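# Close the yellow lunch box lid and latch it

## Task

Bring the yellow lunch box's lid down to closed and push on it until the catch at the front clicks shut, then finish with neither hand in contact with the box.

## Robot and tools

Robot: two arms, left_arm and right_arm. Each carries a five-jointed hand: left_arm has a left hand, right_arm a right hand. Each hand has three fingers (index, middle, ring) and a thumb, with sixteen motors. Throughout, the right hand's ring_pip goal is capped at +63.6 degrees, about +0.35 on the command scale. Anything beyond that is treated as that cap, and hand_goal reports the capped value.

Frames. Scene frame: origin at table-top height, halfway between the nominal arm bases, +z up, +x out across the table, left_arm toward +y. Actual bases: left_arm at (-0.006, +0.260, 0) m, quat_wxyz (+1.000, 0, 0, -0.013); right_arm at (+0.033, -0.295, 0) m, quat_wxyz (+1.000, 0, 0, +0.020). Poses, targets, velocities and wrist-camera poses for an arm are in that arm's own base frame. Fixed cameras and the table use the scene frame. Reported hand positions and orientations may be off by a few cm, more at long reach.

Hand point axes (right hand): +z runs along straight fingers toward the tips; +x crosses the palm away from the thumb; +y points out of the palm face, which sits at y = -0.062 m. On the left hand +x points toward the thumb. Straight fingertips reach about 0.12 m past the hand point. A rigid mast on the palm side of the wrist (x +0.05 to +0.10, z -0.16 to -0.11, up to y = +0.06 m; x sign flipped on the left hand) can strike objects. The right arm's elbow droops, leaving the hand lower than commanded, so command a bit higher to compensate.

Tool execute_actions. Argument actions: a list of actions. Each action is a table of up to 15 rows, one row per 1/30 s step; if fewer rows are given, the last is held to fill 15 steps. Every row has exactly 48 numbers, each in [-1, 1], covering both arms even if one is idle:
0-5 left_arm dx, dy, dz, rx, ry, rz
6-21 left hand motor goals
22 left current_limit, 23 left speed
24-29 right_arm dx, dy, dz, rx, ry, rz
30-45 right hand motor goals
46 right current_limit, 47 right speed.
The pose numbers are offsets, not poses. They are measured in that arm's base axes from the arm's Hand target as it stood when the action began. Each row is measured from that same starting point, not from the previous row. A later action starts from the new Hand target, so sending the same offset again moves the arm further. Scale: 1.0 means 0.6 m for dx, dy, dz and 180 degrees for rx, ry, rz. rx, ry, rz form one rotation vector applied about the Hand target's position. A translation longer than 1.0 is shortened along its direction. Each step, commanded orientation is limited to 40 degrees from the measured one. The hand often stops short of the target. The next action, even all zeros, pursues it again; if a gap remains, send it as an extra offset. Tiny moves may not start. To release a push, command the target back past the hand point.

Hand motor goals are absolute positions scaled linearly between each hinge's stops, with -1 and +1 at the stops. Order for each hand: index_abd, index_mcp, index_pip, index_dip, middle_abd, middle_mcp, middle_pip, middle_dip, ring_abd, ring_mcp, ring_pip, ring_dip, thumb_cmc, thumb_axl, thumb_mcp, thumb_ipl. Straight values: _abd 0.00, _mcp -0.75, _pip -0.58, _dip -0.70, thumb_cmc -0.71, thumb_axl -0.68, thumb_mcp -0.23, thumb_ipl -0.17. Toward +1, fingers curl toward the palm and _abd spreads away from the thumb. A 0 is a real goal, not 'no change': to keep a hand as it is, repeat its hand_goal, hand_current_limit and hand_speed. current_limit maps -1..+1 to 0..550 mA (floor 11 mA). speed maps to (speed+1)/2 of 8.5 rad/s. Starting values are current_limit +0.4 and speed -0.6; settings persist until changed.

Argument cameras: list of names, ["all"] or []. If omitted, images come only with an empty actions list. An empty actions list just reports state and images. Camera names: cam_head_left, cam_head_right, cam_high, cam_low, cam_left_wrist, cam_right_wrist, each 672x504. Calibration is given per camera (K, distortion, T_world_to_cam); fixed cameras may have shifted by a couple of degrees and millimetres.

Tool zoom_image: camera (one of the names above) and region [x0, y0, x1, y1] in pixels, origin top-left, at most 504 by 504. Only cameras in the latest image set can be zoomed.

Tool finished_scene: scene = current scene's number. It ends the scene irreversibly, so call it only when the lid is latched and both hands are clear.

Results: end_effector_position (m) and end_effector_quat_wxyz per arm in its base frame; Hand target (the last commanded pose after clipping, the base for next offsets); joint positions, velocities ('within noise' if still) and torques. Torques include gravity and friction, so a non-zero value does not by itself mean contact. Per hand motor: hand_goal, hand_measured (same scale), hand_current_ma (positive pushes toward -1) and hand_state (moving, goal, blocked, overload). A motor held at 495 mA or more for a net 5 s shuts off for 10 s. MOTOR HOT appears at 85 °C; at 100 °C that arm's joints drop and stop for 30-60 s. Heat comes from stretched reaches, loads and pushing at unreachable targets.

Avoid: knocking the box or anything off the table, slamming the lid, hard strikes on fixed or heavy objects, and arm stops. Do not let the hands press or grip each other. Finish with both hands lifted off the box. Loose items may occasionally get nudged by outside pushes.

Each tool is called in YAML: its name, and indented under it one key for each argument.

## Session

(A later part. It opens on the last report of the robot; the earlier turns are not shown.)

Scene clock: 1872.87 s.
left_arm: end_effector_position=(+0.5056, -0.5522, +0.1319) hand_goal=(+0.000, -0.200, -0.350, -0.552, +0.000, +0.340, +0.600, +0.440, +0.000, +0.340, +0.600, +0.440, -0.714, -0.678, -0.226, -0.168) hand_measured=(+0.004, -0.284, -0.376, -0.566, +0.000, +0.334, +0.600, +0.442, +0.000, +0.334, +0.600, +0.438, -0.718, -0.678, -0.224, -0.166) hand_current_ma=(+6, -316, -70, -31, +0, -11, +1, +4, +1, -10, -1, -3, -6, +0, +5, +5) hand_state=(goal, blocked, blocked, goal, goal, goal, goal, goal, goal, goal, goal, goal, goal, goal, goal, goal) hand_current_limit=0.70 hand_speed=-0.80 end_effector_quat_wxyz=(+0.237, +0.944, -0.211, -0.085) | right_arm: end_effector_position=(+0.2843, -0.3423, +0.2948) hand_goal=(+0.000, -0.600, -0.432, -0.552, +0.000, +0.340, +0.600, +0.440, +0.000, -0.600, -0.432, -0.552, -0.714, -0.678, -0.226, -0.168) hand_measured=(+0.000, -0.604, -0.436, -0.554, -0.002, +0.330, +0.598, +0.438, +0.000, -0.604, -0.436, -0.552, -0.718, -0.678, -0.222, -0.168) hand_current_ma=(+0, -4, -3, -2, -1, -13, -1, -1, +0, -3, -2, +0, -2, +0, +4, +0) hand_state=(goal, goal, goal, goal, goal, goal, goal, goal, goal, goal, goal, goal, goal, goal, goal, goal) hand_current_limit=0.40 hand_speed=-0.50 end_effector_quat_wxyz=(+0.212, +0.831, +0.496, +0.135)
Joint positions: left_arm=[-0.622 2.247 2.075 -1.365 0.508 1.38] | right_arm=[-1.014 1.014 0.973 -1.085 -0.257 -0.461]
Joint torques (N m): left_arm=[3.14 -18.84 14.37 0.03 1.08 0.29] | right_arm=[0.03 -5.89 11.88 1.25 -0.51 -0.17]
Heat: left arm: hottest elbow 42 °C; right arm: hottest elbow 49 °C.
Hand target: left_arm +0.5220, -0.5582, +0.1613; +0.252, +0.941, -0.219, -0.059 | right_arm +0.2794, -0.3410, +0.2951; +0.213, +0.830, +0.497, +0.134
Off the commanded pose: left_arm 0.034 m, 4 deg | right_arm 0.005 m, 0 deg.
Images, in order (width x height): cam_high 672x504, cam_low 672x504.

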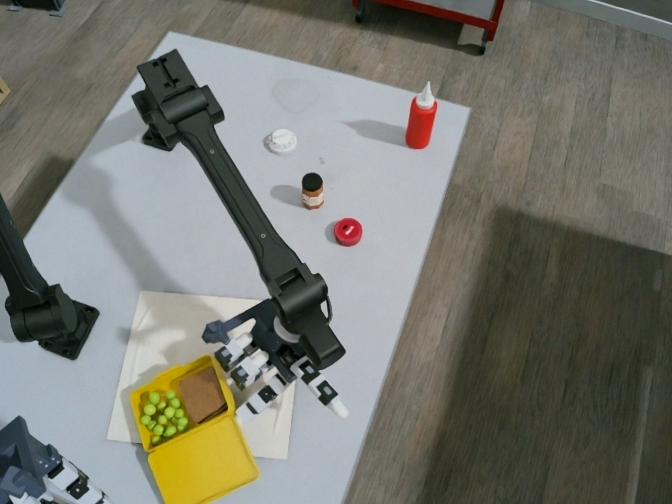

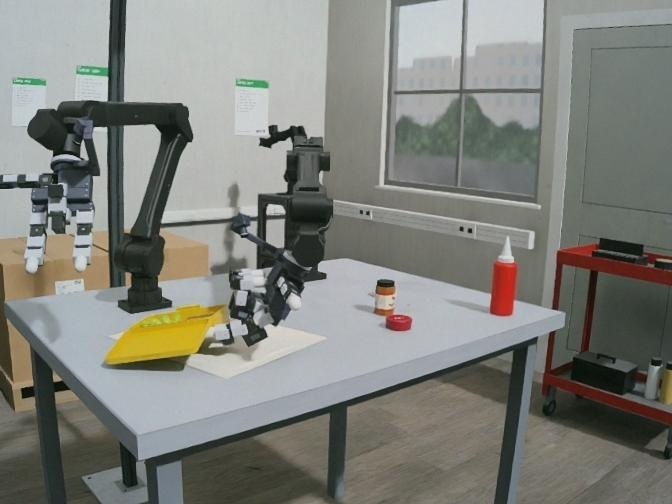

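execute_actions:
  actions:
    - [[0,0,-0.02,0,0,0,0,-0.5,-0.35,-0.551,0,0.34,0.6,0.44,0,0.34,0.6,0.44,-0.714,-0.678,-0.226,-0.168,0.4,-0.8,0,0.0,0.0,0,0,0,0,-0.6,-0.431,-0.551,0,0.34,0.6,0.44,0,-0.6,-0.431,-0.551,-0.714,-0.678,-0.226,-0.168,0.4,-0.5]]
    - [[0,0,-0.02,0,0,0,0,-0.68,-0.35,-0.551,0,0.34,0.6,0.44,0,0.34,0.6,0.44,-0.714,-0.678,-0.226,-0.168,0.4,-0.8,0,0.0,0.0,0,0,0,0,-0.6,-0.431,-0.551,0,0.34,0.6,0.44,0,-0.6,-0.431,-0.551,-0.714,-0.678,-0.226,-0.168,0.4,-0.5]]
    - [[0.04,0.08,0,0,0,0,0,-0.75,-0.35,-0.551,0,0.34,0.6,0.44,0,0.34,0.6,0.44,-0.714,-0.678,-0.226,-0.168,0.4,-0.6,0,0.0,0.0,0,0,0,0,-0.6,-0.431,-0.551,0,0.34,0.6,0.44,0,-0.6,-0.431,-0.551,-0.714,-0.678,-0.226,-0.168,0.4,-0.5]]
    - [[0.03,0.08,0.08,0,0,0,0,-0.75,-0.35,-0.551,0,0.34,0.6,0.44,0,0.34,0.6,0.44,-0.714,-0.678,-0.226,-0.168,0.4,-0.6,0,0.0,0.0,0,0,0,0,-0.6,-0.431,-0.551,0,0.34,0.6,0.44,0,-0.6,-0.431,-0.551,-0.714,-0.678,-0.226,-0.168,0.4,-0.5]]
  cameras: ["cam_high","cam_low","cam_head_left"]

zoom_image:
  camera: "cam_high"
  region: [110, 330, 290, 504]

Scene clock: 1940.03 s.
left_arm: end_effector_position=(+0.5589, -0.4541, +0.1447) hand_goal=(+0.000, -0.750, -0.350, -0.552, +0.000, +0.340, +0.600, +0.440, +0.000, +0.340, +0.600, +0.440, -0.714, -0.678, -0.226, -0.168) hand_measured=(-0.002, -0.750, -0.348, -0.548, +0.000, +0.334, +0.600, +0.442, +0.000, +0.334, +0.600, +0.438, -0.718, -0.678, -0.224, -0.166) hand_current_ma=(-3, +0, +4, +6, +0, -11, +1, +4, +1, -10, -1, -3, -7, +0, +5, +5) hand_state=(goal, goal, goal, goal, goal, goal, goal, goal, goal, goal, goal, goal, goal, goal, goal, goal) hand_current_limit=0.40 hand_speed=-0.60 end_effector_quat_wxyz=(+0.245, +0.944, -0.202, -0.091) | right_arm: end_effector_position=(+0.2843, -0.3423, +0.2948) hand_goal=(+0.000, -0.600, -0.432, -0.552, +0.000, +0.340, +0.600, +0.440, +0.000, -0.600, -0.432, -0.552, -0.714, -0.678, -0.226, -0.168) hand_measured=(+0.000, -0.604, -0.436, -0.554, -0.002, +0.330, +0.598, +0.438, +0.000, -0.604, -0.436, -0.552, -0.718, -0.678, -0.222, -0.168) hand_current_ma=(+0, -4, -3, -2, -1, -13, -1, -1, +0, -3, -2, +0, -2, +0, +4, +0) hand_state=(goal, goal, goal, goal, goal, goal, goal, goal, goal, goal, goal, goal, goal, goal, goal, goal) hand_current_limit=0.40 hand_speed=-0.50 end_effector_quat_wxyz=(+0.212, +0.831, +0.496, +0.135)
Joint positions: left_arm=[-0.457 2.246 2.099 -1.488 0.525 1.553] | right_arm=[-1.014 1.014 0.973 -1.085 -0.257 -0.461]
Joint torques (N m): left_arm=[2.08 -20.72 13.05 -0.34 0.65 0.29] | right_arm=[-0.03 -5.89 11.88 1.25 -0.51 -0.17]
Motor temperatures (°C): left_arm=[23 37 53 22 27 23] | right_arm=[23 27 49 27 25 22]
Heat: left arm: hottest elbow 53 °C; right arm: hottest elbow 49 °C.
Hand target: left_arm +0.5641, -0.4621, +0.1854; +0.252, +0.941, -0.219, -0.059 | right_arm +0.2794, -0.3410, +0.2951; +0.213, +0.830, +0.497, +0.134
Off the commanded pose: left_arm 0.042 m, 4 deg | right_arm 0.005 m, 0 deg.
Images, in order (width x height): cam_head_left 672x504, cam_high 672x504, cam_low 672x504.

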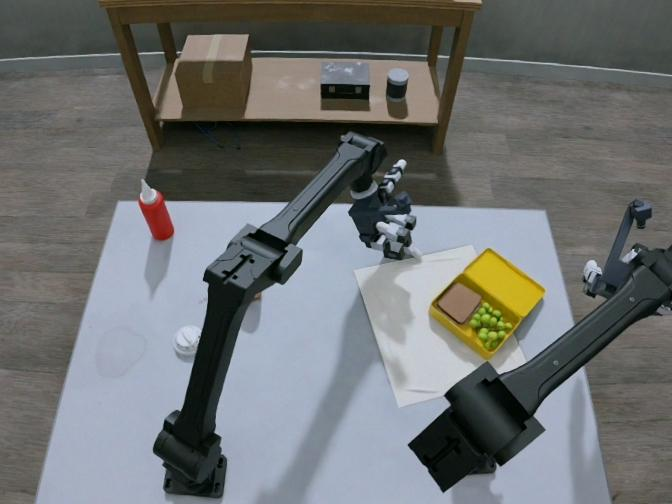

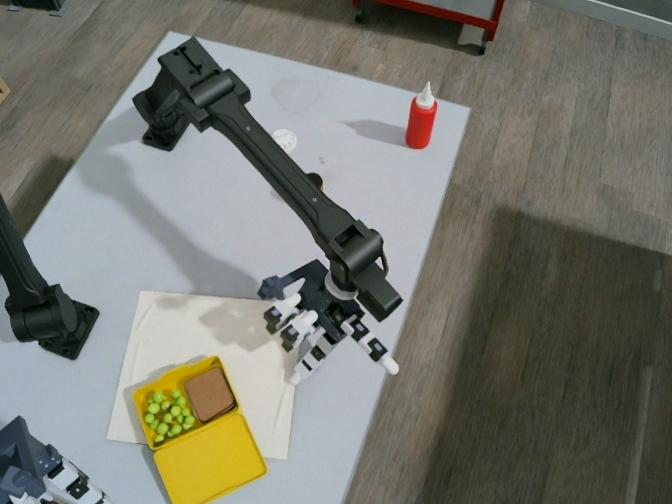

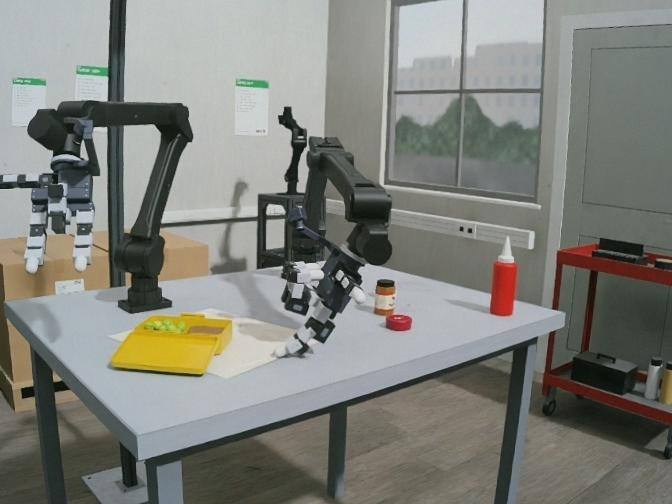

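Scaled by 2.800 from the camera's 672x504 image, which has a finer 960x720 frame.

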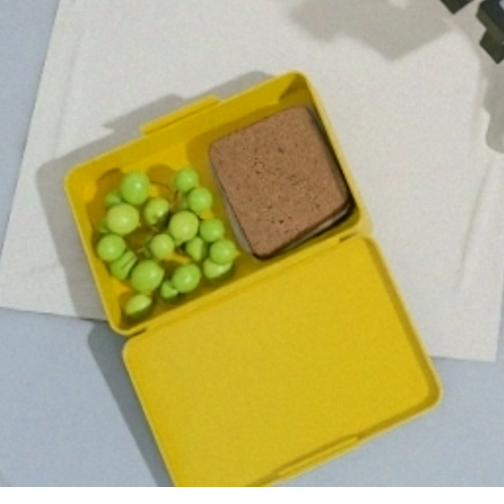

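execute_actions:
  actions:
    - [[-0.08,0.1,0.05,0,0,0.04,0,-0.75,-0.35,-0.551,0,0.34,0.6,0.44,0,0.34,0.6,0.44,-0.714,-0.678,-0.226,-0.168,0.4,-0.6,0.057,0.097,-0.03,0,0,-0.035,0,-0.753,-0.431,-0.551,0,0.34,0.6,0.44,0,-0.753,-0.431,-0.551,-0.714,-0.678,-0.226,-0.168,0.4,-0.5]]
    - [[-0.08,0.05,0.05,0,0,0.04,0,-0.75,-0.35,-0.551,0,0.34,0.6,0.44,0,0.34,0.6,0.44,-0.714,-0.678,-0.226,-0.168,0.4,-0.6,0.057,0.097,-0.03,0,0,-0.035,0,-0.753,-0.431,-0.551,0,0.34,0.6,0.44,0,-0.753,-0.431,-0.551,-0.714,-0.678,-0.226,-0.168,0.4,-0.5]]
    - [[-0.05,0,0,0,0,0,0,-0.75,-0.35,-0.551,0,0.34,0.6,0.44,0,0.34,0.6,0.44,-0.714,-0.678,-0.226,-0.168,0.4,-0.6,0.057,0.097,-0.06,0,0,-0.035,0,-0.753,-0.431,-0.551,0,0.34,0.6,0.44,0,-0.753,-0.431,-0.551,-0.714,-0.678,-0.226,-0.168,0.4,-0.5]]
    - [[0,0,0,0,0,0,0,-0.75,-0.35,-0.551,0,0.34,0.6,0.44,0,0.34,0.6,0.44,-0.714,-0.678,-0.226,-0.168,0.4,-0.6,0,0,-0.08,0,0,0,0,-0.753,-0.431,-0.551,0,0.34,0.6,0.44,0,-0.753,-0.431,-0.551,-0.714,-0.678,-0.226,-0.168,0.4,-0.5]]
  cameras: ["cam_high","cam_low"]

zoom_image:
  camera: "cam_high"
  region: [110, 330, 290, 504]

Scene clock: 1962.50 s.
left_arm: end_effector_position=(+0.4397, -0.3698, +0.2324) hand_goal=(+0.000, -0.750, -0.350, -0.552, +0.000, +0.340, +0.600, +0.440, +0.000, +0.340, +0.600, +0.440, -0.714, -0.678, -0.226, -0.168) hand_measured=(-0.002, -0.754, -0.350, -0.550, +0.000, +0.334, +0.600, +0.442, +0.000, +0.334, +0.600, +0.438, -0.718, -0.678, -0.224, -0.166) hand_current_ma=(-2, -5, +1, +3, +0, -12, +1, +4, +1, -11, -1, -3, -7, +0, +6, +5) hand_state=(goal, goal, goal, goal, goal, goal, goal, goal, goal, goal, goal, goal, goal, goal, goal, goal) hand_current_limit=0.40 hand_speed=-0.60 end_effector_quat_wxyz=(+0.252, +0.962, -0.095, -0.044) | right_arm: end_effector_position=(+0.3784, -0.1694, +0.1763) hand_goal=(+0.000, -0.754, -0.432, -0.552, +0.000, +0.340, +0.600, +0.440, +0.000, -0.754, -0.432, -0.552, -0.714, -0.678, -0.226, -0.168) hand_measured=(+0.000, -0.758, -0.436, -0.554, -0.002, +0.330, +0.598, +0.438, +0.000, -0.758, -0.434, -0.552, -0.718, -0.678, -0.222, -0.168) hand_current_ma=(+0, -2, -2, -2, -1, -13, -1, -1, +0, -2, -2, +0, -3, +0, +4, +0) hand_state=(goal, goal, goal, goal, goal, goal, goal, goal, goal, goal, goal, goal, goal, goal, goal, goal) hand_current_limit=0.40 hand_speed=-0.50 end_effector_quat_wxyz=(+0.230, +0.900, +0.357, +0.093)
Joint positions: left_arm=[-0.431 1.656 1.427 -1.252 0.511 1.313] | right_arm=[-0.134 1.085 0.706 -0.787 0.306 0.618]
Joint torques (N m): left_arm=[1.55 -13.68 8.43 1.17 0.61 0.12] | right_arm=[1.79 -4.66 11.47 1.92 0.51 0.15]
Heat: left arm: hottest elbow 50 °C; right arm: hottest elbow 49 °C.
Hand target: left_arm +0.4380, -0.3722, +0.2454; +0.257, +0.961, -0.099, -0.027 | right_arm +0.3820, -0.1665, +0.1752; +0.232, +0.901, +0.354, +0.097
Off the commanded pose: left_arm 0.013 m, 2 deg | right_arm 0.005 m, 1 deg.
Images, in order (width x height): cam_high 672x504, cam_low 672x504.

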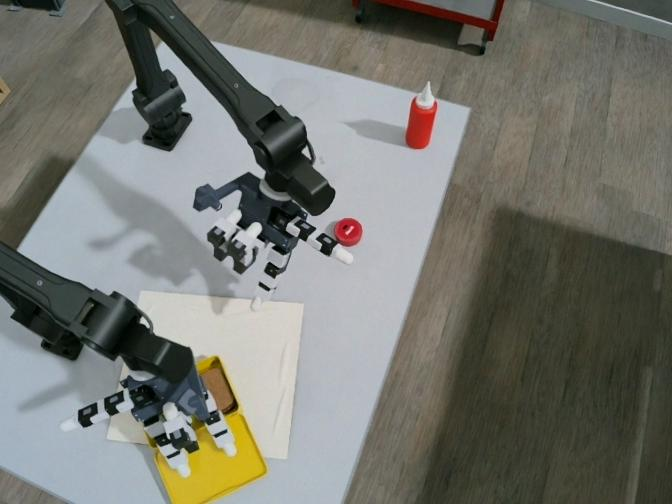

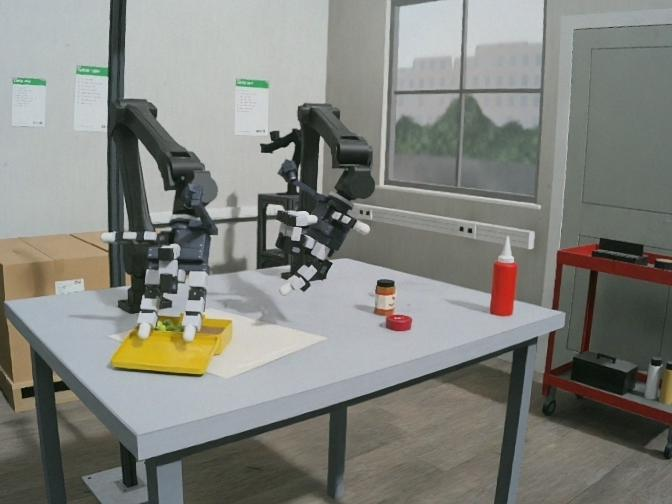

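Scaled by 2.800 from the camera's 672x504 image, which has a finer 960x720 frame.

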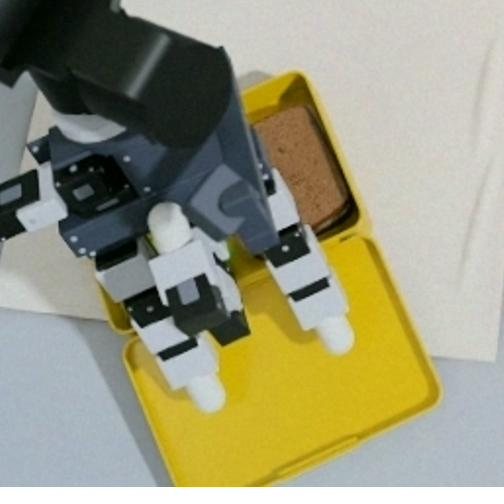

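execute_actions:
  actions:
    - [[-0.03,0.1,0.05,0,0,0,0,-0.75,-0.35,-0.551,0,0.34,0.6,0.44,0,0.34,0.6,0.44,-0.714,-0.678,-0.226,-0.168,0.4,-0.6,0,0,-0.05,0,0,0,0,-0.753,-0.431,-0.551,0,0.34,0.6,0.44,0,-0.753,-0.431,-0.551,-0.714,-0.678,-0.226,-0.168,0.4,-0.5]]
    - [[-0.03,0.1,0.0,0,0,0,0,-0.75,-0.35,-0.551,0,0.34,0.6,0.44,0,0.34,0.6,0.44,-0.714,-0.678,-0.226,-0.168,0.4,-0.6,0,0,-0.05,0,0,0,0,-0.753,-0.431,-0.551,0,0.34,0.6,0.44,0,-0.753,-0.431,-0.551,-0.714,-0.678,-0.226,-0.168,0.4,-0.5]]
    - [[0,0,0,0,0,0,0,-0.75,-0.35,-0.551,0,0.34,0.6,0.44,0,0.34,0.6,0.44,-0.714,-0.678,-0.226,-0.168,0.4,-0.6,-0.01,0.045,0,0,0,0.05,0,-0.753,-0.431,-0.551,0,0.34,0.6,0.44,0,-0.753,-0.431,-0.551,-0.714,-0.678,-0.226,-0.168,0.4,-0.5]]
    - [[0,0,0,0,0,0,0,-0.75,-0.35,-0.551,0,0.34,0.6,0.44,0,0.34,0.6,0.44,-0.714,-0.678,-0.226,-0.168,0.4,-0.6,-0.01,0.045,0,0,0,0.05,0,-0.753,-0.431,-0.551,0,0.34,0.6,0.44,0,-0.753,-0.431,-0.551,-0.714,-0.678,-0.226,-0.168,0.4,-0.5]]
    - [[0,0,0,0,0,0,0,-0.75,-0.35,-0.551,0,0.34,0.6,0.44,0,0.34,0.6,0.44,-0.714,-0.678,-0.226,-0.168,0.4,-0.6,-0.01,0.045,0,0,0,0.05,0,-0.753,-0.431,-0.551,0,0.34,0.6,0.44,0,-0.753,-0.431,-0.551,-0.714,-0.678,-0.226,-0.168,0.4,-0.5]]
    - [[0,0,0,0,0,0,0,-0.75,-0.35,-0.551,0,0.34,0.6,0.44,0,0.34,0.6,0.44,-0.714,-0.678,-0.226,-0.168,0.4,-0.6,-0.01,0.045,0,0,0,0.05,0,-0.753,-0.431,-0.551,0,0.34,0.6,0.44,0,-0.753,-0.431,-0.551,-0.714,-0.678,-0.226,-0.168,0.4,-0.5]]
  cameras: ["cam_high","cam_low"]

zoom_image:
  camera: "cam_high"
  region: [110, 310, 290, 484]

Scene clock: 1975.90 s.
left_arm: end_effector_position=(+0.4082, -0.2526, +0.2676) hand_goal=(+0.000, -0.750, -0.350, -0.552, +0.000, +0.340, +0.600, +0.440, +0.000, +0.340, +0.600, +0.440, -0.714, -0.678, -0.226, -0.168) hand_measured=(-0.002, -0.754, -0.350, -0.550, +0.000, +0.334, +0.600, +0.442, +0.000, +0.334, +0.600, +0.438, -0.718, -0.678, -0.224, -0.166) hand_current_ma=(-2, -6, +1, +3, +0, -12, +1, +4, +1, -11, -1, -3, -7, +0, +6, +5) hand_state=(goal, goal, goal, goal, goal, goal, goal, goal, goal, goal, goal, goal, goal, goal, goal, goal) hand_current_limit=0.40 hand_speed=-0.60 end_effector_quat_wxyz=(+0.256, +0.962, -0.094, -0.030) | right_arm: end_effector_position=(+0.3703, -0.0701, +0.1378) hand_goal=(+0.000, -0.754, -0.432, -0.552, +0.000, +0.340, +0.600, +0.440, +0.000, -0.754, -0.432, -0.552, -0.714, -0.678, -0.226, -0.168) hand_measured=(-0.012, -0.730, -0.418, -0.552, -0.002, +0.330, +0.598, +0.438, +0.000, -0.732, -0.422, -0.552, -0.718, -0.678, -0.222, -0.168) hand_current_ma=(-12, +42, +17, +0, -1, -13, -1, -1, +0, +40, +10, +0, -3, +0, +4, +0) hand_state=(goal, blocked, goal, goal, goal, goal, goal, goal, goal, blocked, goal, goal, goal, goal, goal, goal) hand_current_limit=0.40 hand_speed=-0.50 end_effector_quat_wxyz=(+0.213, +0.755, +0.592, +0.185)
Joint positions: left_arm=[-0.214 1.471 1.303 -1.403 0.521 1.552] | right_arm=[-0.056 0.868 0.428 -0.562 0.073 0.165]
Joint torques (N m): left_arm=[2.14 -10.46 8.44 -0.2 0.85 0.28] | right_arm=[2.2 -2.73 9.07 0.47 -0.25 -0.28]
Motor temperatures (°C): left_arm=[23 38 47 22 26 23] | right_arm=[23 27 48 27 25 22]
Heat: left arm: hottest elbow 47 °C; right arm: hottest elbow 48 °C.
Hand target: left_arm +0.4020, -0.2521, +0.2753; +0.257, +0.961, -0.099, -0.027 | right_arm +0.3580, -0.0586, +0.1153; +0.191, +0.747, +0.615, +0.164
Off the commanded pose: left_arm 0.010 m, 1 deg | right_arm 0.028 m, 5 deg.
Images, in order (width x height): cam_high 672x504, cam_low 672x504.

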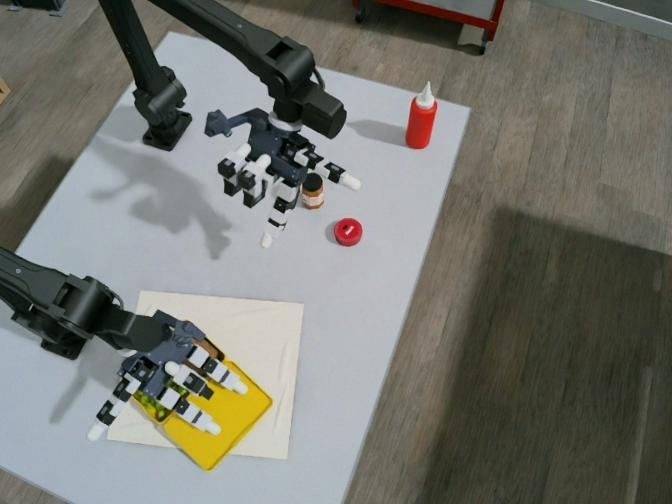

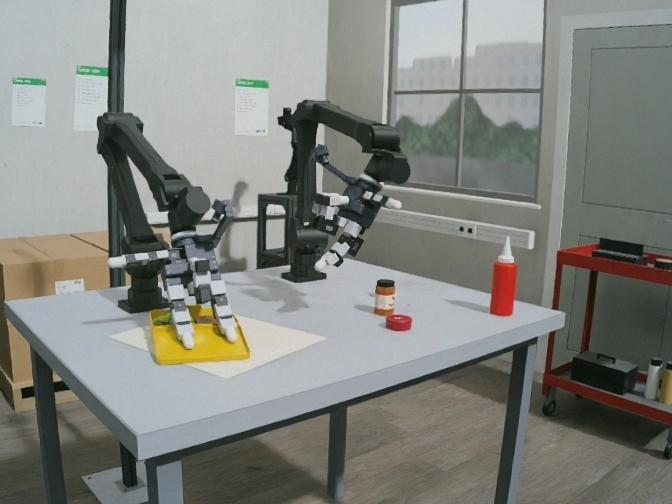

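Scaled by 2.800 from the camera's 672x504 image, which has a finer 960x720 frame.

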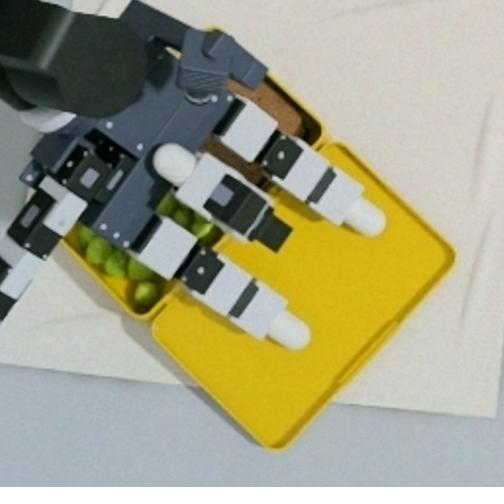

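execute_actions:
  actions:
    - [[0,0,0,0,0,0,0,-0.75,-0.35,-0.551,0,0.34,0.6,0.44,0,0.34,0.6,0.44,-0.714,-0.678,-0.226,-0.168,0.4,-0.6,-0.01,0.04,0,0,0,0.05,0,-0.753,-0.431,-0.551,0,0.34,0.6,0.44,0,-0.753,-0.431,-0.551,-0.714,-0.678,-0.226,-0.168,0.4,-0.5]]
    - [[0,0,0,0,0,0,0,-0.75,-0.35,-0.551,0,0.34,0.6,0.44,0,0.34,0.6,0.44,-0.714,-0.678,-0.226,-0.168,0.4,-0.6,-0.01,0.04,0,0,0,0.03,0,-0.753,-0.431,-0.551,0,0.34,0.6,0.44,0,-0.753,-0.431,-0.551,-0.714,-0.678,-0.226,-0.168,0.4,-0.5]]
    - [[0,0,0,0,0,0,0,-0.75,-0.35,-0.551,0,0.34,0.6,0.44,0,0.34,0.6,0.44,-0.714,-0.678,-0.226,-0.168,0.4,-0.6,0,0,0.1,0,0,0,0,-0.753,-0.431,-0.551,0,0.34,0.6,0.44,0,-0.753,-0.431,-0.551,-0.714,-0.678,-0.226,-0.168,0.4,-0.5]]
    - [[0,0,0,0,0,0,0,-0.75,-0.35,-0.551,0,0.34,0.6,0.44,0,0.34,0.6,0.44,-0.714,-0.678,-0.226,-0.168,0.4,-0.6,0,-0.1,0.1,0,0,0,0,-0.753,-0.431,-0.551,0,0.34,0.6,0.44,0,-0.753,-0.431,-0.551,-0.714,-0.678,-0.226,-0.168,0.4,-0.5]]
    - [[0,0,0,0,0,0,0,-0.75,-0.35,-0.551,0,0.34,0.6,0.44,0,0.34,0.6,0.44,-0.714,-0.678,-0.226,-0.168,0.4,-0.6,-0.05,-0.13,0,0,0,0,0,-0.753,-0.431,-0.551,0,0.34,0.6,0.44,0,-0.753,-0.431,-0.551,-0.714,-0.678,-0.226,-0.168,0.4,-0.5]]
    - [[0,0,0,0,0,0,0,-0.75,-0.35,-0.551,0,0.34,0.6,0.44,0,0.34,0.6,0.44,-0.714,-0.678,-0.226,-0.168,0.4,-0.6,-0.05,-0.13,0,0,0,0,0,-0.753,-0.431,-0.551,0,0.34,0.6,0.44,0,-0.753,-0.431,-0.551,-0.714,-0.678,-0.226,-0.168,0.4,-0.5]]
  cameras: ["cam_high","cam_low","cam_head_left"]

zoom_image:
  camera: "cam_high"
  region: [110, 290, 310, 470]

Scene clock: 1990.30 s.
left_arm: end_effector_position=(+0.4082, -0.2526, +0.2676) hand_goal=(+0.000, -0.750, -0.350, -0.552, +0.000, +0.340, +0.600, +0.440, +0.000, +0.340, +0.600, +0.440, -0.714, -0.678, -0.226, -0.168) hand_measured=(-0.002, -0.754, -0.350, -0.550, +0.000, +0.334, +0.600, +0.442, +0.000, +0.334, +0.600, +0.438, -0.718, -0.678, -0.224, -0.166) hand_current_ma=(-2, -6, +1, +3, +0, -12, +1, +4, +1, -11, -1, -3, -7, +0, +6, +5) hand_state=(goal, goal, goal, goal, goal, goal, goal, goal, goal, goal, goal, goal, goal, goal, goal, goal) hand_current_limit=0.40 hand_speed=-0.60 end_effector_quat_wxyz=(+0.256, +0.962, -0.094, -0.030) | right_arm: end_effector_position=(+0.2791, -0.2102, +0.2079) hand_goal=(+0.000, -0.754, -0.432, -0.552, +0.000, +0.340, +0.600, +0.440, +0.000, -0.754, -0.432, -0.552, -0.714, -0.678, -0.226, -0.168) hand_measured=(+0.000, -0.756, -0.432, -0.550, -0.002, +0.330, +0.598, +0.438, +0.000, -0.756, -0.432, -0.550, -0.718, -0.678, -0.222, -0.168) hand_current_ma=(+0, -2, +0, +1, -1, -13, -1, -1, +0, -1, +0, +1, -3, +0, +4, +0) hand_state=(goal, goal, goal, goal, goal, goal, goal, goal, goal, goal, goal, goal, goal, goal, goal, goal) hand_current_limit=0.40 hand_speed=-0.50 end_effector_quat_wxyz=(+0.147, +0.672, +0.700, +0.191)
Joint positions: left_arm=[-0.214 1.471 1.303 -1.403 0.521 1.552] | right_arm=[-1.024 0.923 0.717 -1.164 -0.447 -1.019]
Joint torques (N m): left_arm=[2.14 -10.46 8.44 -0.18 0.86 0.27] | right_arm=[-0.15 -2.67 17.39 0.69 -0.81 -0.14]
Heat: left arm: hottest elbow 45 °C; right arm: hottest elbow 48 °C.
Hand target: left_arm +0.4020, -0.2521, +0.2753; +0.257, +0.961, -0.099, -0.027 | right_arm +0.2860, -0.2264, +0.2352; +0.169, +0.664, +0.704, +0.187
Off the commanded pose: left_arm 0.010 m, 1 deg | right_arm 0.032 m, 3 deg.
Images, in order (width x height): cam_head_left 672x504, cam_high 672x504, cam_low 672x504.

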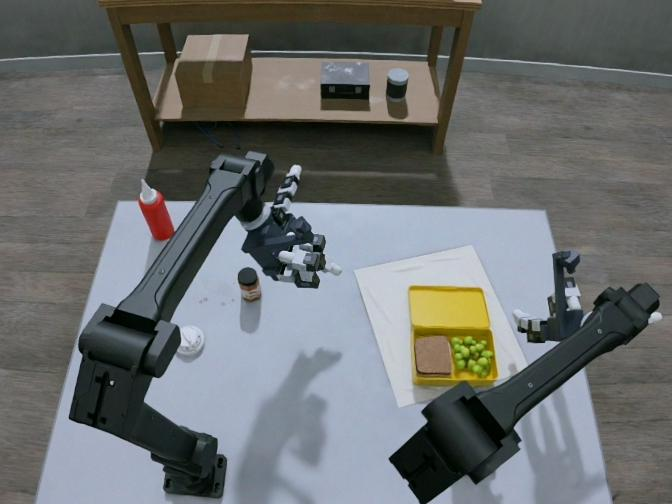

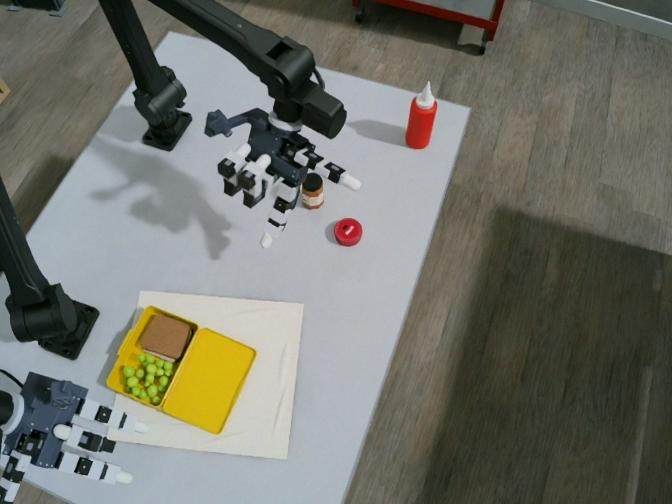

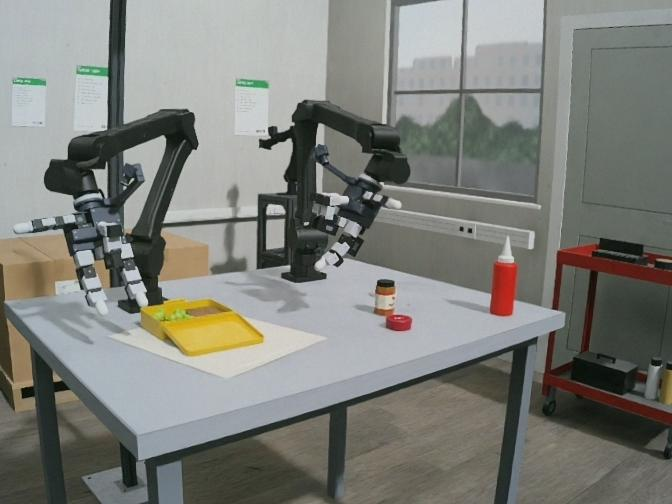

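Scaled by 2.520 from the camera's 672x504 image, which has a finer 960x720 frame.

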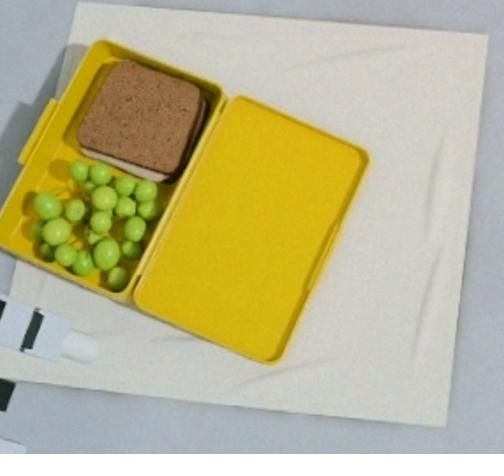

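execute_actions:
  actions: []
  cameras: ["cam_high", "cam_low", "cam_head_left"]

Scene clock: 2056.40 s.
left_arm: end_effector_position=(+0.4082, -0.2526, +0.2676) hand_goal=(+0.000, -0.750, -0.350, -0.552, +0.000, +0.340, +0.600, +0.440, +0.000, +0.340, +0.600, +0.440, -0.714, -0.678, -0.226, -0.168) hand_measured=(-0.002, -0.754, -0.350, -0.550, +0.000, +0.334, +0.600, +0.442, +0.000, +0.334, +0.600, +0.438, -0.718, -0.678, -0.224, -0.166) hand_current_ma=(-2, -6, +1, +3, +0, -12, +1, +4, +1, -11, -1, -3, -7, +0, +6, +5) hand_state=(goal, goal, goal, goal, goal, goal, goal, goal, goal, goal, goal, goal, goal, goal, goal, goal) hand_current_limit=0.40 hand_speed=-0.60 end_effector_quat_wxyz=(+0.256, +0.962, -0.094, -0.030) | right_arm: end_effector_position=(+0.2791, -0.2102, +0.2079) hand_goal=(+0.000, -0.754, -0.432, -0.552, +0.000, +0.340, +0.600, +0.440, +0.000, -0.754, -0.432, -0.552, -0.714, -0.678, -0.226, -0.168) hand_measured=(+0.000, -0.756, -0.432, -0.550, -0.002, +0.330, +0.598, +0.438, +0.000, -0.756, -0.432, -0.550, -0.718, -0.678, -0.222, -0.168) hand_current_ma=(+0, -2, +0, +1, -1, -13, -1, -1, +0, -1, +0, +1, -3, +0, +4, +0) hand_state=(goal, goal, goal, goal, goal, goal, goal, goal, goal, goal, goal, goal, goal, goal, goal, goal) hand_current_limit=0.40 hand_speed=-0.50 end_effector_quat_wxyz=(+0.147, +0.672, +0.700, +0.191)
Joint positions: left_arm=[-0.214 1.471 1.303 -1.403 0.521 1.552] | right_arm=[-1.024 0.923 0.717 -1.164 -0.447 -1.02]
Joint velocities: within noise
Joint torques (N m): left_arm=[2.08 -10.46 8.46 -0.18 0.86 0.28] | right_arm=[-0.09 -2.61 17.39 0.68 -0.81 -0.17]
Motor temperatures (°C): left_arm=[23 33 40 22 27 23] | right_arm=[23 27 54 27 25 22]
Heat: left arm: hottest elbow 40 °C; right arm: hottest elbow 54 °C.
Hand target: left_arm +0.4020, -0.2521, +0.2753; +0.257, +0.961, -0.099, -0.027 | right_arm +0.2860, -0.2264, +0.2352; +0.169, +0.664, +0.704, +0.187
Off the commanded pose: left_arm 0.010 m, 1 deg | right_arm 0.032 m, 3 deg.
Images, in order (width x height): cam_head_left 672x504, cam_high 672x504, cam_low 672x504.

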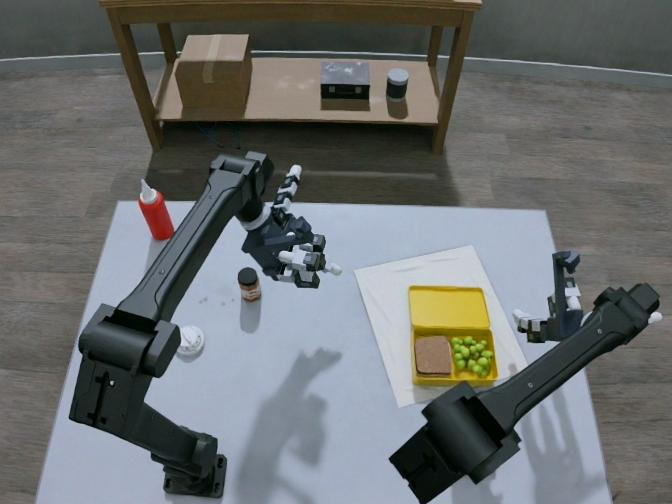

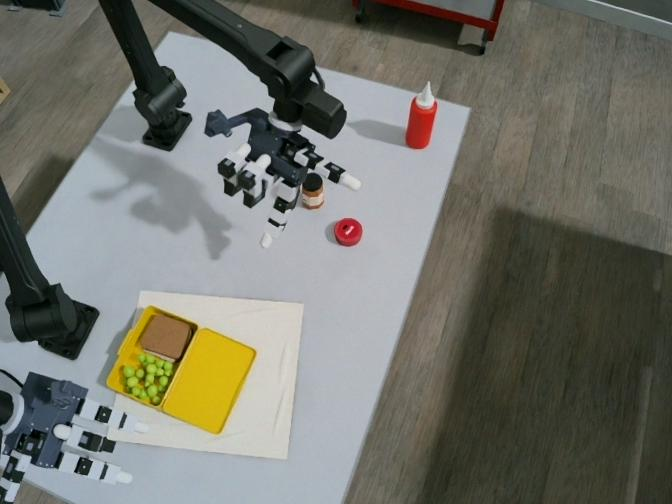

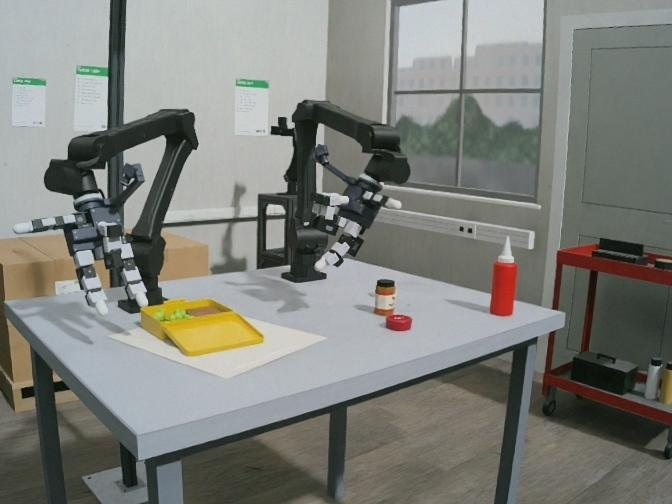

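zoom_image:
  camera: "cam_high"
  region: [90, 290, 290, 440]

zoom_image:
  camera: "cam_head_left"
  region: [380, 260, 540, 400]

zoom_image:
  camera: "cam_low"
  region: [100, 270, 300, 390]

Scaled by 2.520 from the camera's 672x504 image, which has a finer 960x720 frame.

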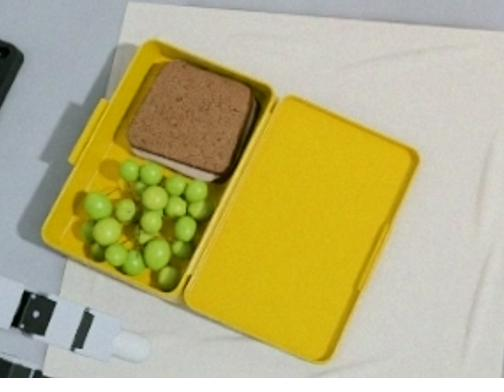

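Scaled by 3.150 from the camera's 672x504 image, which has a finer 960x720 frame.

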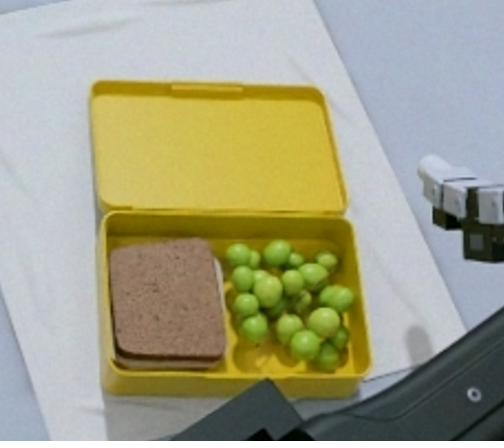

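Scaled by 2.520 from the camera's 672x504 image, which has a finer 960x720 frame.

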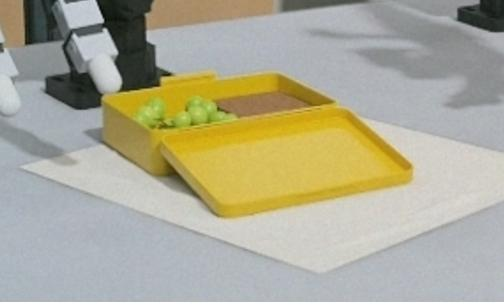

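execute_actions:
  actions:
    - [[-0.0112,-0.0554,-0.031,0,0,0,0,-0.616,-0.358,-0.551,0,0.34,0.6,0.44,0,0.34,0.6,0.44,-0.714,-0.678,-0.226,-0.168,0.4,-0.6,-0.0146,0.0797,0.005,-0.0082,0.0183,0.0506,0,-0.753,-0.431,-0.551,0,0.34,0.6,0.44,0,-0.753,-0.431,-0.551,-0.714,-0.678,-0.226,-0.168,0.4,-0.5]]
    - [[-0.0112,-0.0554,-0.031,0,0,0,0,-0.616,-0.358,-0.551,0,0.34,0.6,0.44,0,0.34,0.6,0.44,-0.714,-0.678,-0.226,-0.168,0.4,-0.6,-0.0146,0.0797,0,-0.0082,0.0183,0.0506,0,-0.753,-0.431,-0.551,0,0.34,0.6,0.44,0,-0.753,-0.431,-0.551,-0.714,-0.678,-0.226,-0.168,0.4,-0.5]]
    - [[-0.0112,-0.0554,-0.031,0,0,0,0,-0.616,-0.358,-0.551,0,0.34,0.6,0.44,0,0.34,0.6,0.44,-0.714,-0.678,-0.226,-0.168,0.4,-0.6,-0.0146,0.0797,0,-0.0082,0.0183,0.0506,0,-0.753,-0.431,-0.551,0,0.34,0.6,0.44,0,-0.753,-0.431,-0.551,-0.714,-0.678,-0.226,-0.168,0.4,-0.5]]
    - [[-0.0112,-0.0554,-0.031,0,0,0,0,-0.616,-0.358,-0.551,0,0.34,0.6,0.44,0,0.34,0.6,0.44,-0.714,-0.678,-0.226,-0.168,0.4,-0.6,-0.0146,0.0797,0,-0.0082,0.0183,0.0506,0,-0.753,-0.431,-0.551,0,0.34,0.6,0.44,0,-0.753,-0.431,-0.551,-0.714,-0.678,-0.226,-0.168,0.4,-0.5]]
  cameras: ["cam_high", "cam_low", "cam_head_left"]

Scene clock: 2129.77 s.
left_arm: end_effector_position=(+0.3702, -0.3835, +0.2026) hand_goal=(+0.000, -0.616, -0.358, -0.552, +0.000, +0.340, +0.600, +0.440, +0.000, +0.340, +0.600, +0.440, -0.714, -0.678, -0.226, -0.168) hand_measured=(-0.002, -0.628, -0.358, -0.550, +0.000, +0.334, +0.600, +0.442, +0.000, +0.334, +0.600, +0.438, -0.718, -0.678, -0.224, -0.166) hand_current_ma=(-2, -26, +1, +3, +0, -12, +1, +4, +1, -11, -1, -3, -7, +0, +6, +5) hand_state=(goal, goal, goal, goal, goal, goal, goal, goal, goal, goal, goal, goal, goal, goal, goal, goal) hand_current_limit=0.40 hand_speed=-0.60 end_effector_quat_wxyz=(+0.256, +0.961, -0.103, -0.032) | right_arm: end_effector_position=(+0.2411, -0.0307, +0.2106) hand_goal=(+0.000, -0.754, -0.432, -0.552, +0.000, +0.340, +0.600, +0.440, +0.000, -0.754, -0.432, -0.552, -0.714, -0.678, -0.226, -0.168) hand_measured=(+0.000, -0.756, -0.432, -0.550, -0.002, +0.330, +0.598, +0.438, +0.000, -0.756, -0.432, -0.550, -0.718, -0.678, -0.222, -0.168) hand_current_ma=(+0, -2, +0, +1, -1, -13, -1, -1, +0, -2, +0, +1, -3, +0, +4, +0) hand_state=(goal, goal, goal, goal, goal, goal, goal, goal, goal, goal, goal, goal, goal, goal, goal, goal) hand_current_limit=0.40 hand_speed=-0.50 end_effector_quat_wxyz=(+0.027, +0.425, +0.896, +0.126)
Joint positions: left_arm=[-0.525 1.522 1.18 -1.065 0.497 1.217] | right_arm=[-0.632 0.733 0.728 -1.56 -0.258 -1.316]
Joint torques (N m): left_arm=[2.26 -9.05 8.59 1.44 0.61 0.12] | right_arm=[1.9 -1.67 16.96 0.23 -0.38 0.08]
Motor temperatures (°C): left_arm=[23 32 39 22 27 23] | right_arm=[23 27 56 27 26 22]
Heat: left arm: hottest elbow 39 °C; right arm: hottest elbow 56 °C.
Hand target: left_arm +0.3751, -0.3851, +0.2007; +0.257, +0.961, -0.099, -0.027 | right_arm +0.2509, -0.0352, +0.2381; +0.055, +0.419, +0.899, +0.118
Off the commanded pose: left_arm 0.005 m, 1 deg | right_arm 0.030 m, 3 deg.
Images, in order (width x height): cam_head_left 672x504, cam_high 672x504, cam_low 672x504.

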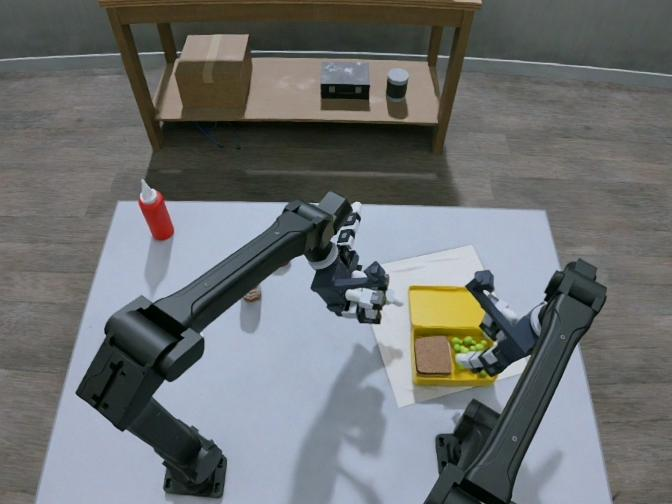

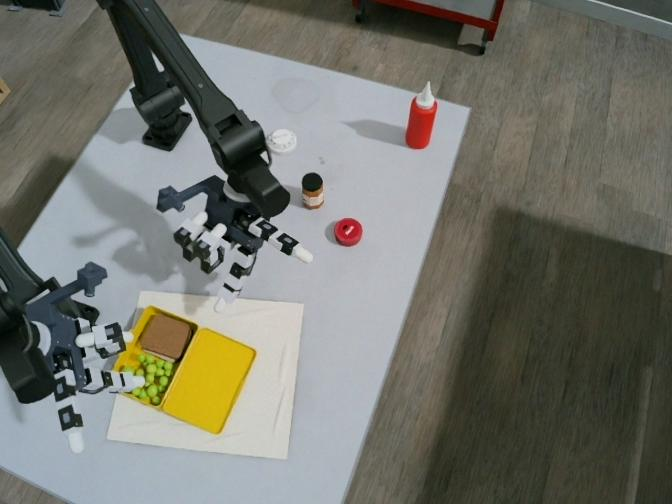

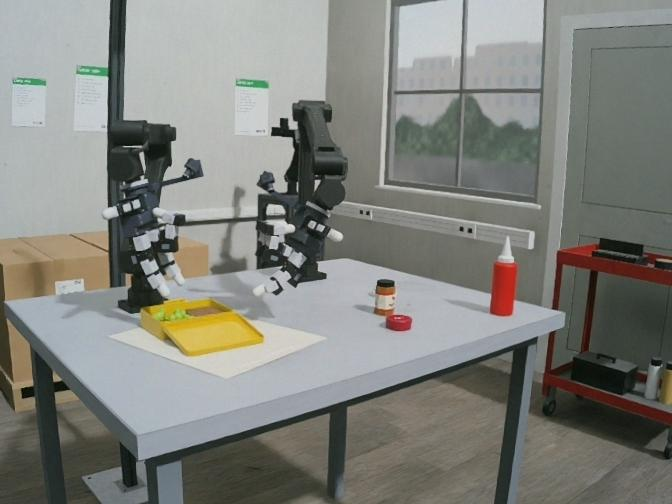

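execute_actions:
  actions:
    - [[0,0,-0.07,0,0,0,0,-0.616,-0.358,-0.551,0,0.34,0.6,0.44,0,0.34,0.6,0.44,-0.714,-0.678,-0.226,-0.168,0.4,-0.6,0,0,-0.06,0,0,0,0,-0.753,-0.431,-0.551,0,0.34,0.6,0.44,0,-0.753,-0.431,-0.551,-0.714,-0.678,-0.226,-0.168,0.4,-0.5]]
    - [[0,0,-0.065,0,0,0,0,-0.616,-0.358,-0.551,0,0.34,0.6,0.44,0,0.34,0.6,0.44,-0.714,-0.678,-0.226,-0.168,0.4,-0.6,0,0,-0.05,0,0,0,0,-0.753,-0.431,-0.551,0,0.34,0.6,0.44,0,-0.753,-0.431,-0.551,-0.714,-0.678,-0.226,-0.168,0.4,-0.5]]
  cameras: ["cam_high", "cam_low", "cam_head_left"]

zoom_image:
  camera: "cam_low"
  region: [60, 240, 300, 420]

zoom_image:
  camera: "cam_high"
  region: [60, 280, 300, 460]

Scene clock: 2137.77 s.
left_arm: end_effector_position=(+0.3714, -0.3836, +0.1225) hand_goal=(+0.000, -0.616, -0.358, -0.552, +0.000, +0.340, +0.600, +0.440, +0.000, +0.340, +0.600, +0.440, -0.714, -0.678, -0.226, -0.168) hand_measured=(+0.002, -0.612, -0.352, -0.548, +0.000, +0.334, +0.600, +0.442, +0.000, +0.334, +0.600, +0.438, -0.718, -0.678, -0.224, -0.166) hand_current_ma=(+2, +6, +11, +6, +0, -12, +1, +4, +1, -11, -1, -3, -7, +0, +6, +5) hand_state=(goal, goal, goal, goal, goal, goal, goal, goal, goal, goal, goal, goal, goal, goal, goal, goal) hand_current_limit=0.40 hand_speed=-0.60 end_effector_quat_wxyz=(+0.256, +0.961, -0.102, -0.031) | right_arm: end_effector_position=(+0.2490, -0.0369, +0.1741) hand_goal=(+0.000, -0.754, -0.432, -0.552, +0.000, +0.340, +0.600, +0.440, +0.000, -0.754, -0.432, -0.552, -0.714, -0.678, -0.226, -0.168) hand_measured=(+0.000, -0.756, -0.432, -0.550, -0.002, +0.330, +0.598, +0.438, +0.000, -0.756, -0.432, -0.550, -0.718, -0.678, -0.222, -0.168) hand_current_ma=(+0, -2, +0, +1, -1, -13, -1, -1, +0, -2, +0, +1, -3, +0, +4, +0) hand_state=(goal, goal, goal, goal, goal, goal, goal, goal, goal, goal, goal, goal, goal, goal, goal, goal) hand_current_limit=0.40 hand_speed=-0.50 end_effector_quat_wxyz=(+0.054, +0.422, +0.897, +0.119)
Joint positions: left_arm=[-0.524 1.617 1.061 -0.848 0.496 1.216] | right_arm=[-0.632 0.733 0.626 -1.402 -0.255 -1.316]
Joint torques (N m): left_arm=[2.26 -9.58 7.73 1.47 0.66 0.11] | right_arm=[1.9 -1.08 11.06 1.13 -0.41 0.09]
Motor temperatures (°C): left_arm=[23 33 39 22 27 23] | right_arm=[23 27 56 27 26 22]
Heat: left arm: hottest elbow 39 °C; right arm: hottest elbow 56 °C.
Hand target: left_arm +0.3752, -0.3851, +0.1200; +0.257, +0.961, -0.099, -0.027 | right_arm +0.2509, -0.0353, +0.1722; +0.055, +0.419, +0.899, +0.118
Off the commanded pose: left_arm 0.005 m, 1 deg | right_arm 0.003 m, 0 deg.
Images, in order (width x height): cam_head_left 672x504, cam_high 672x504, cam_low 672x504.

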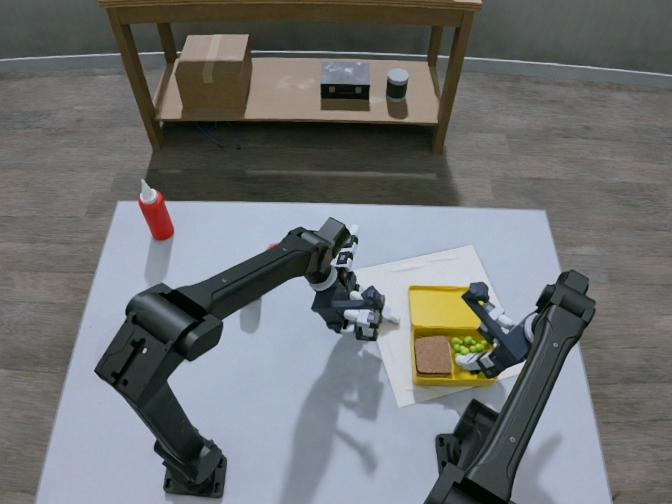

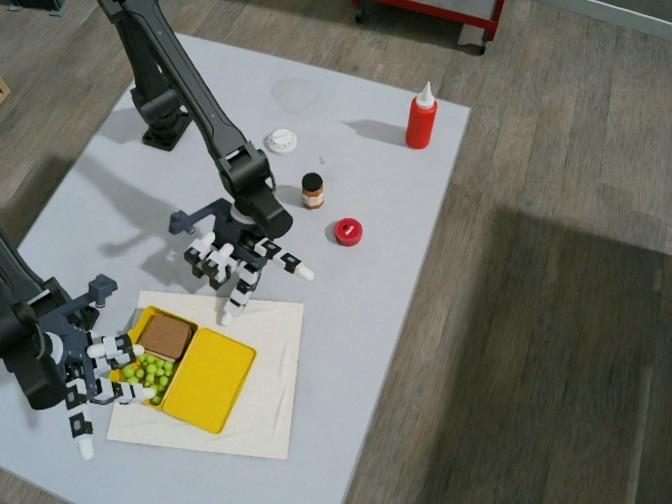

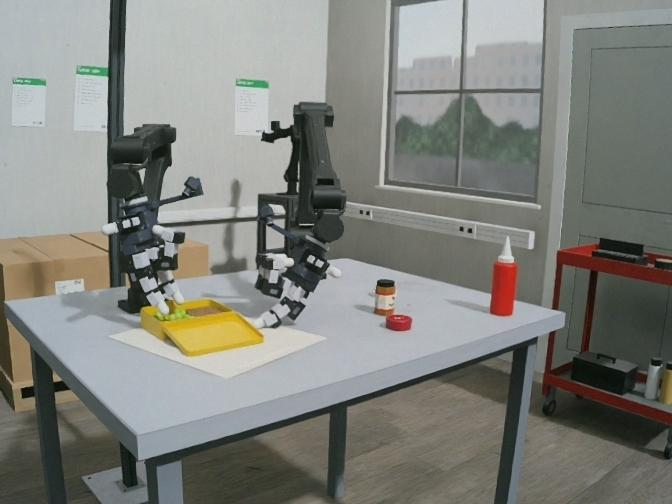

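Scaled by 2.100 from the camera's 672x504 image, which has a finer 960x720 frame.

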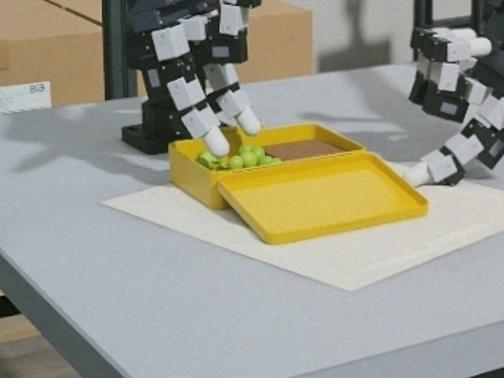

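Scaled by 2.100 from the camera's 672x504 image, which has a finer 960x720 frame.

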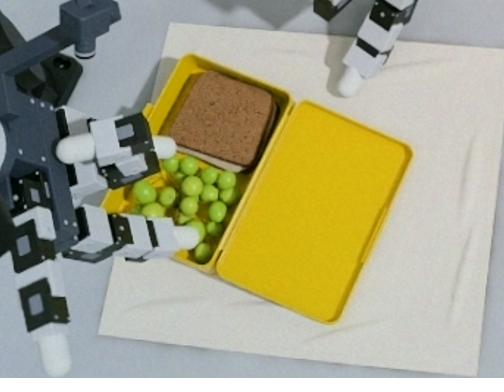

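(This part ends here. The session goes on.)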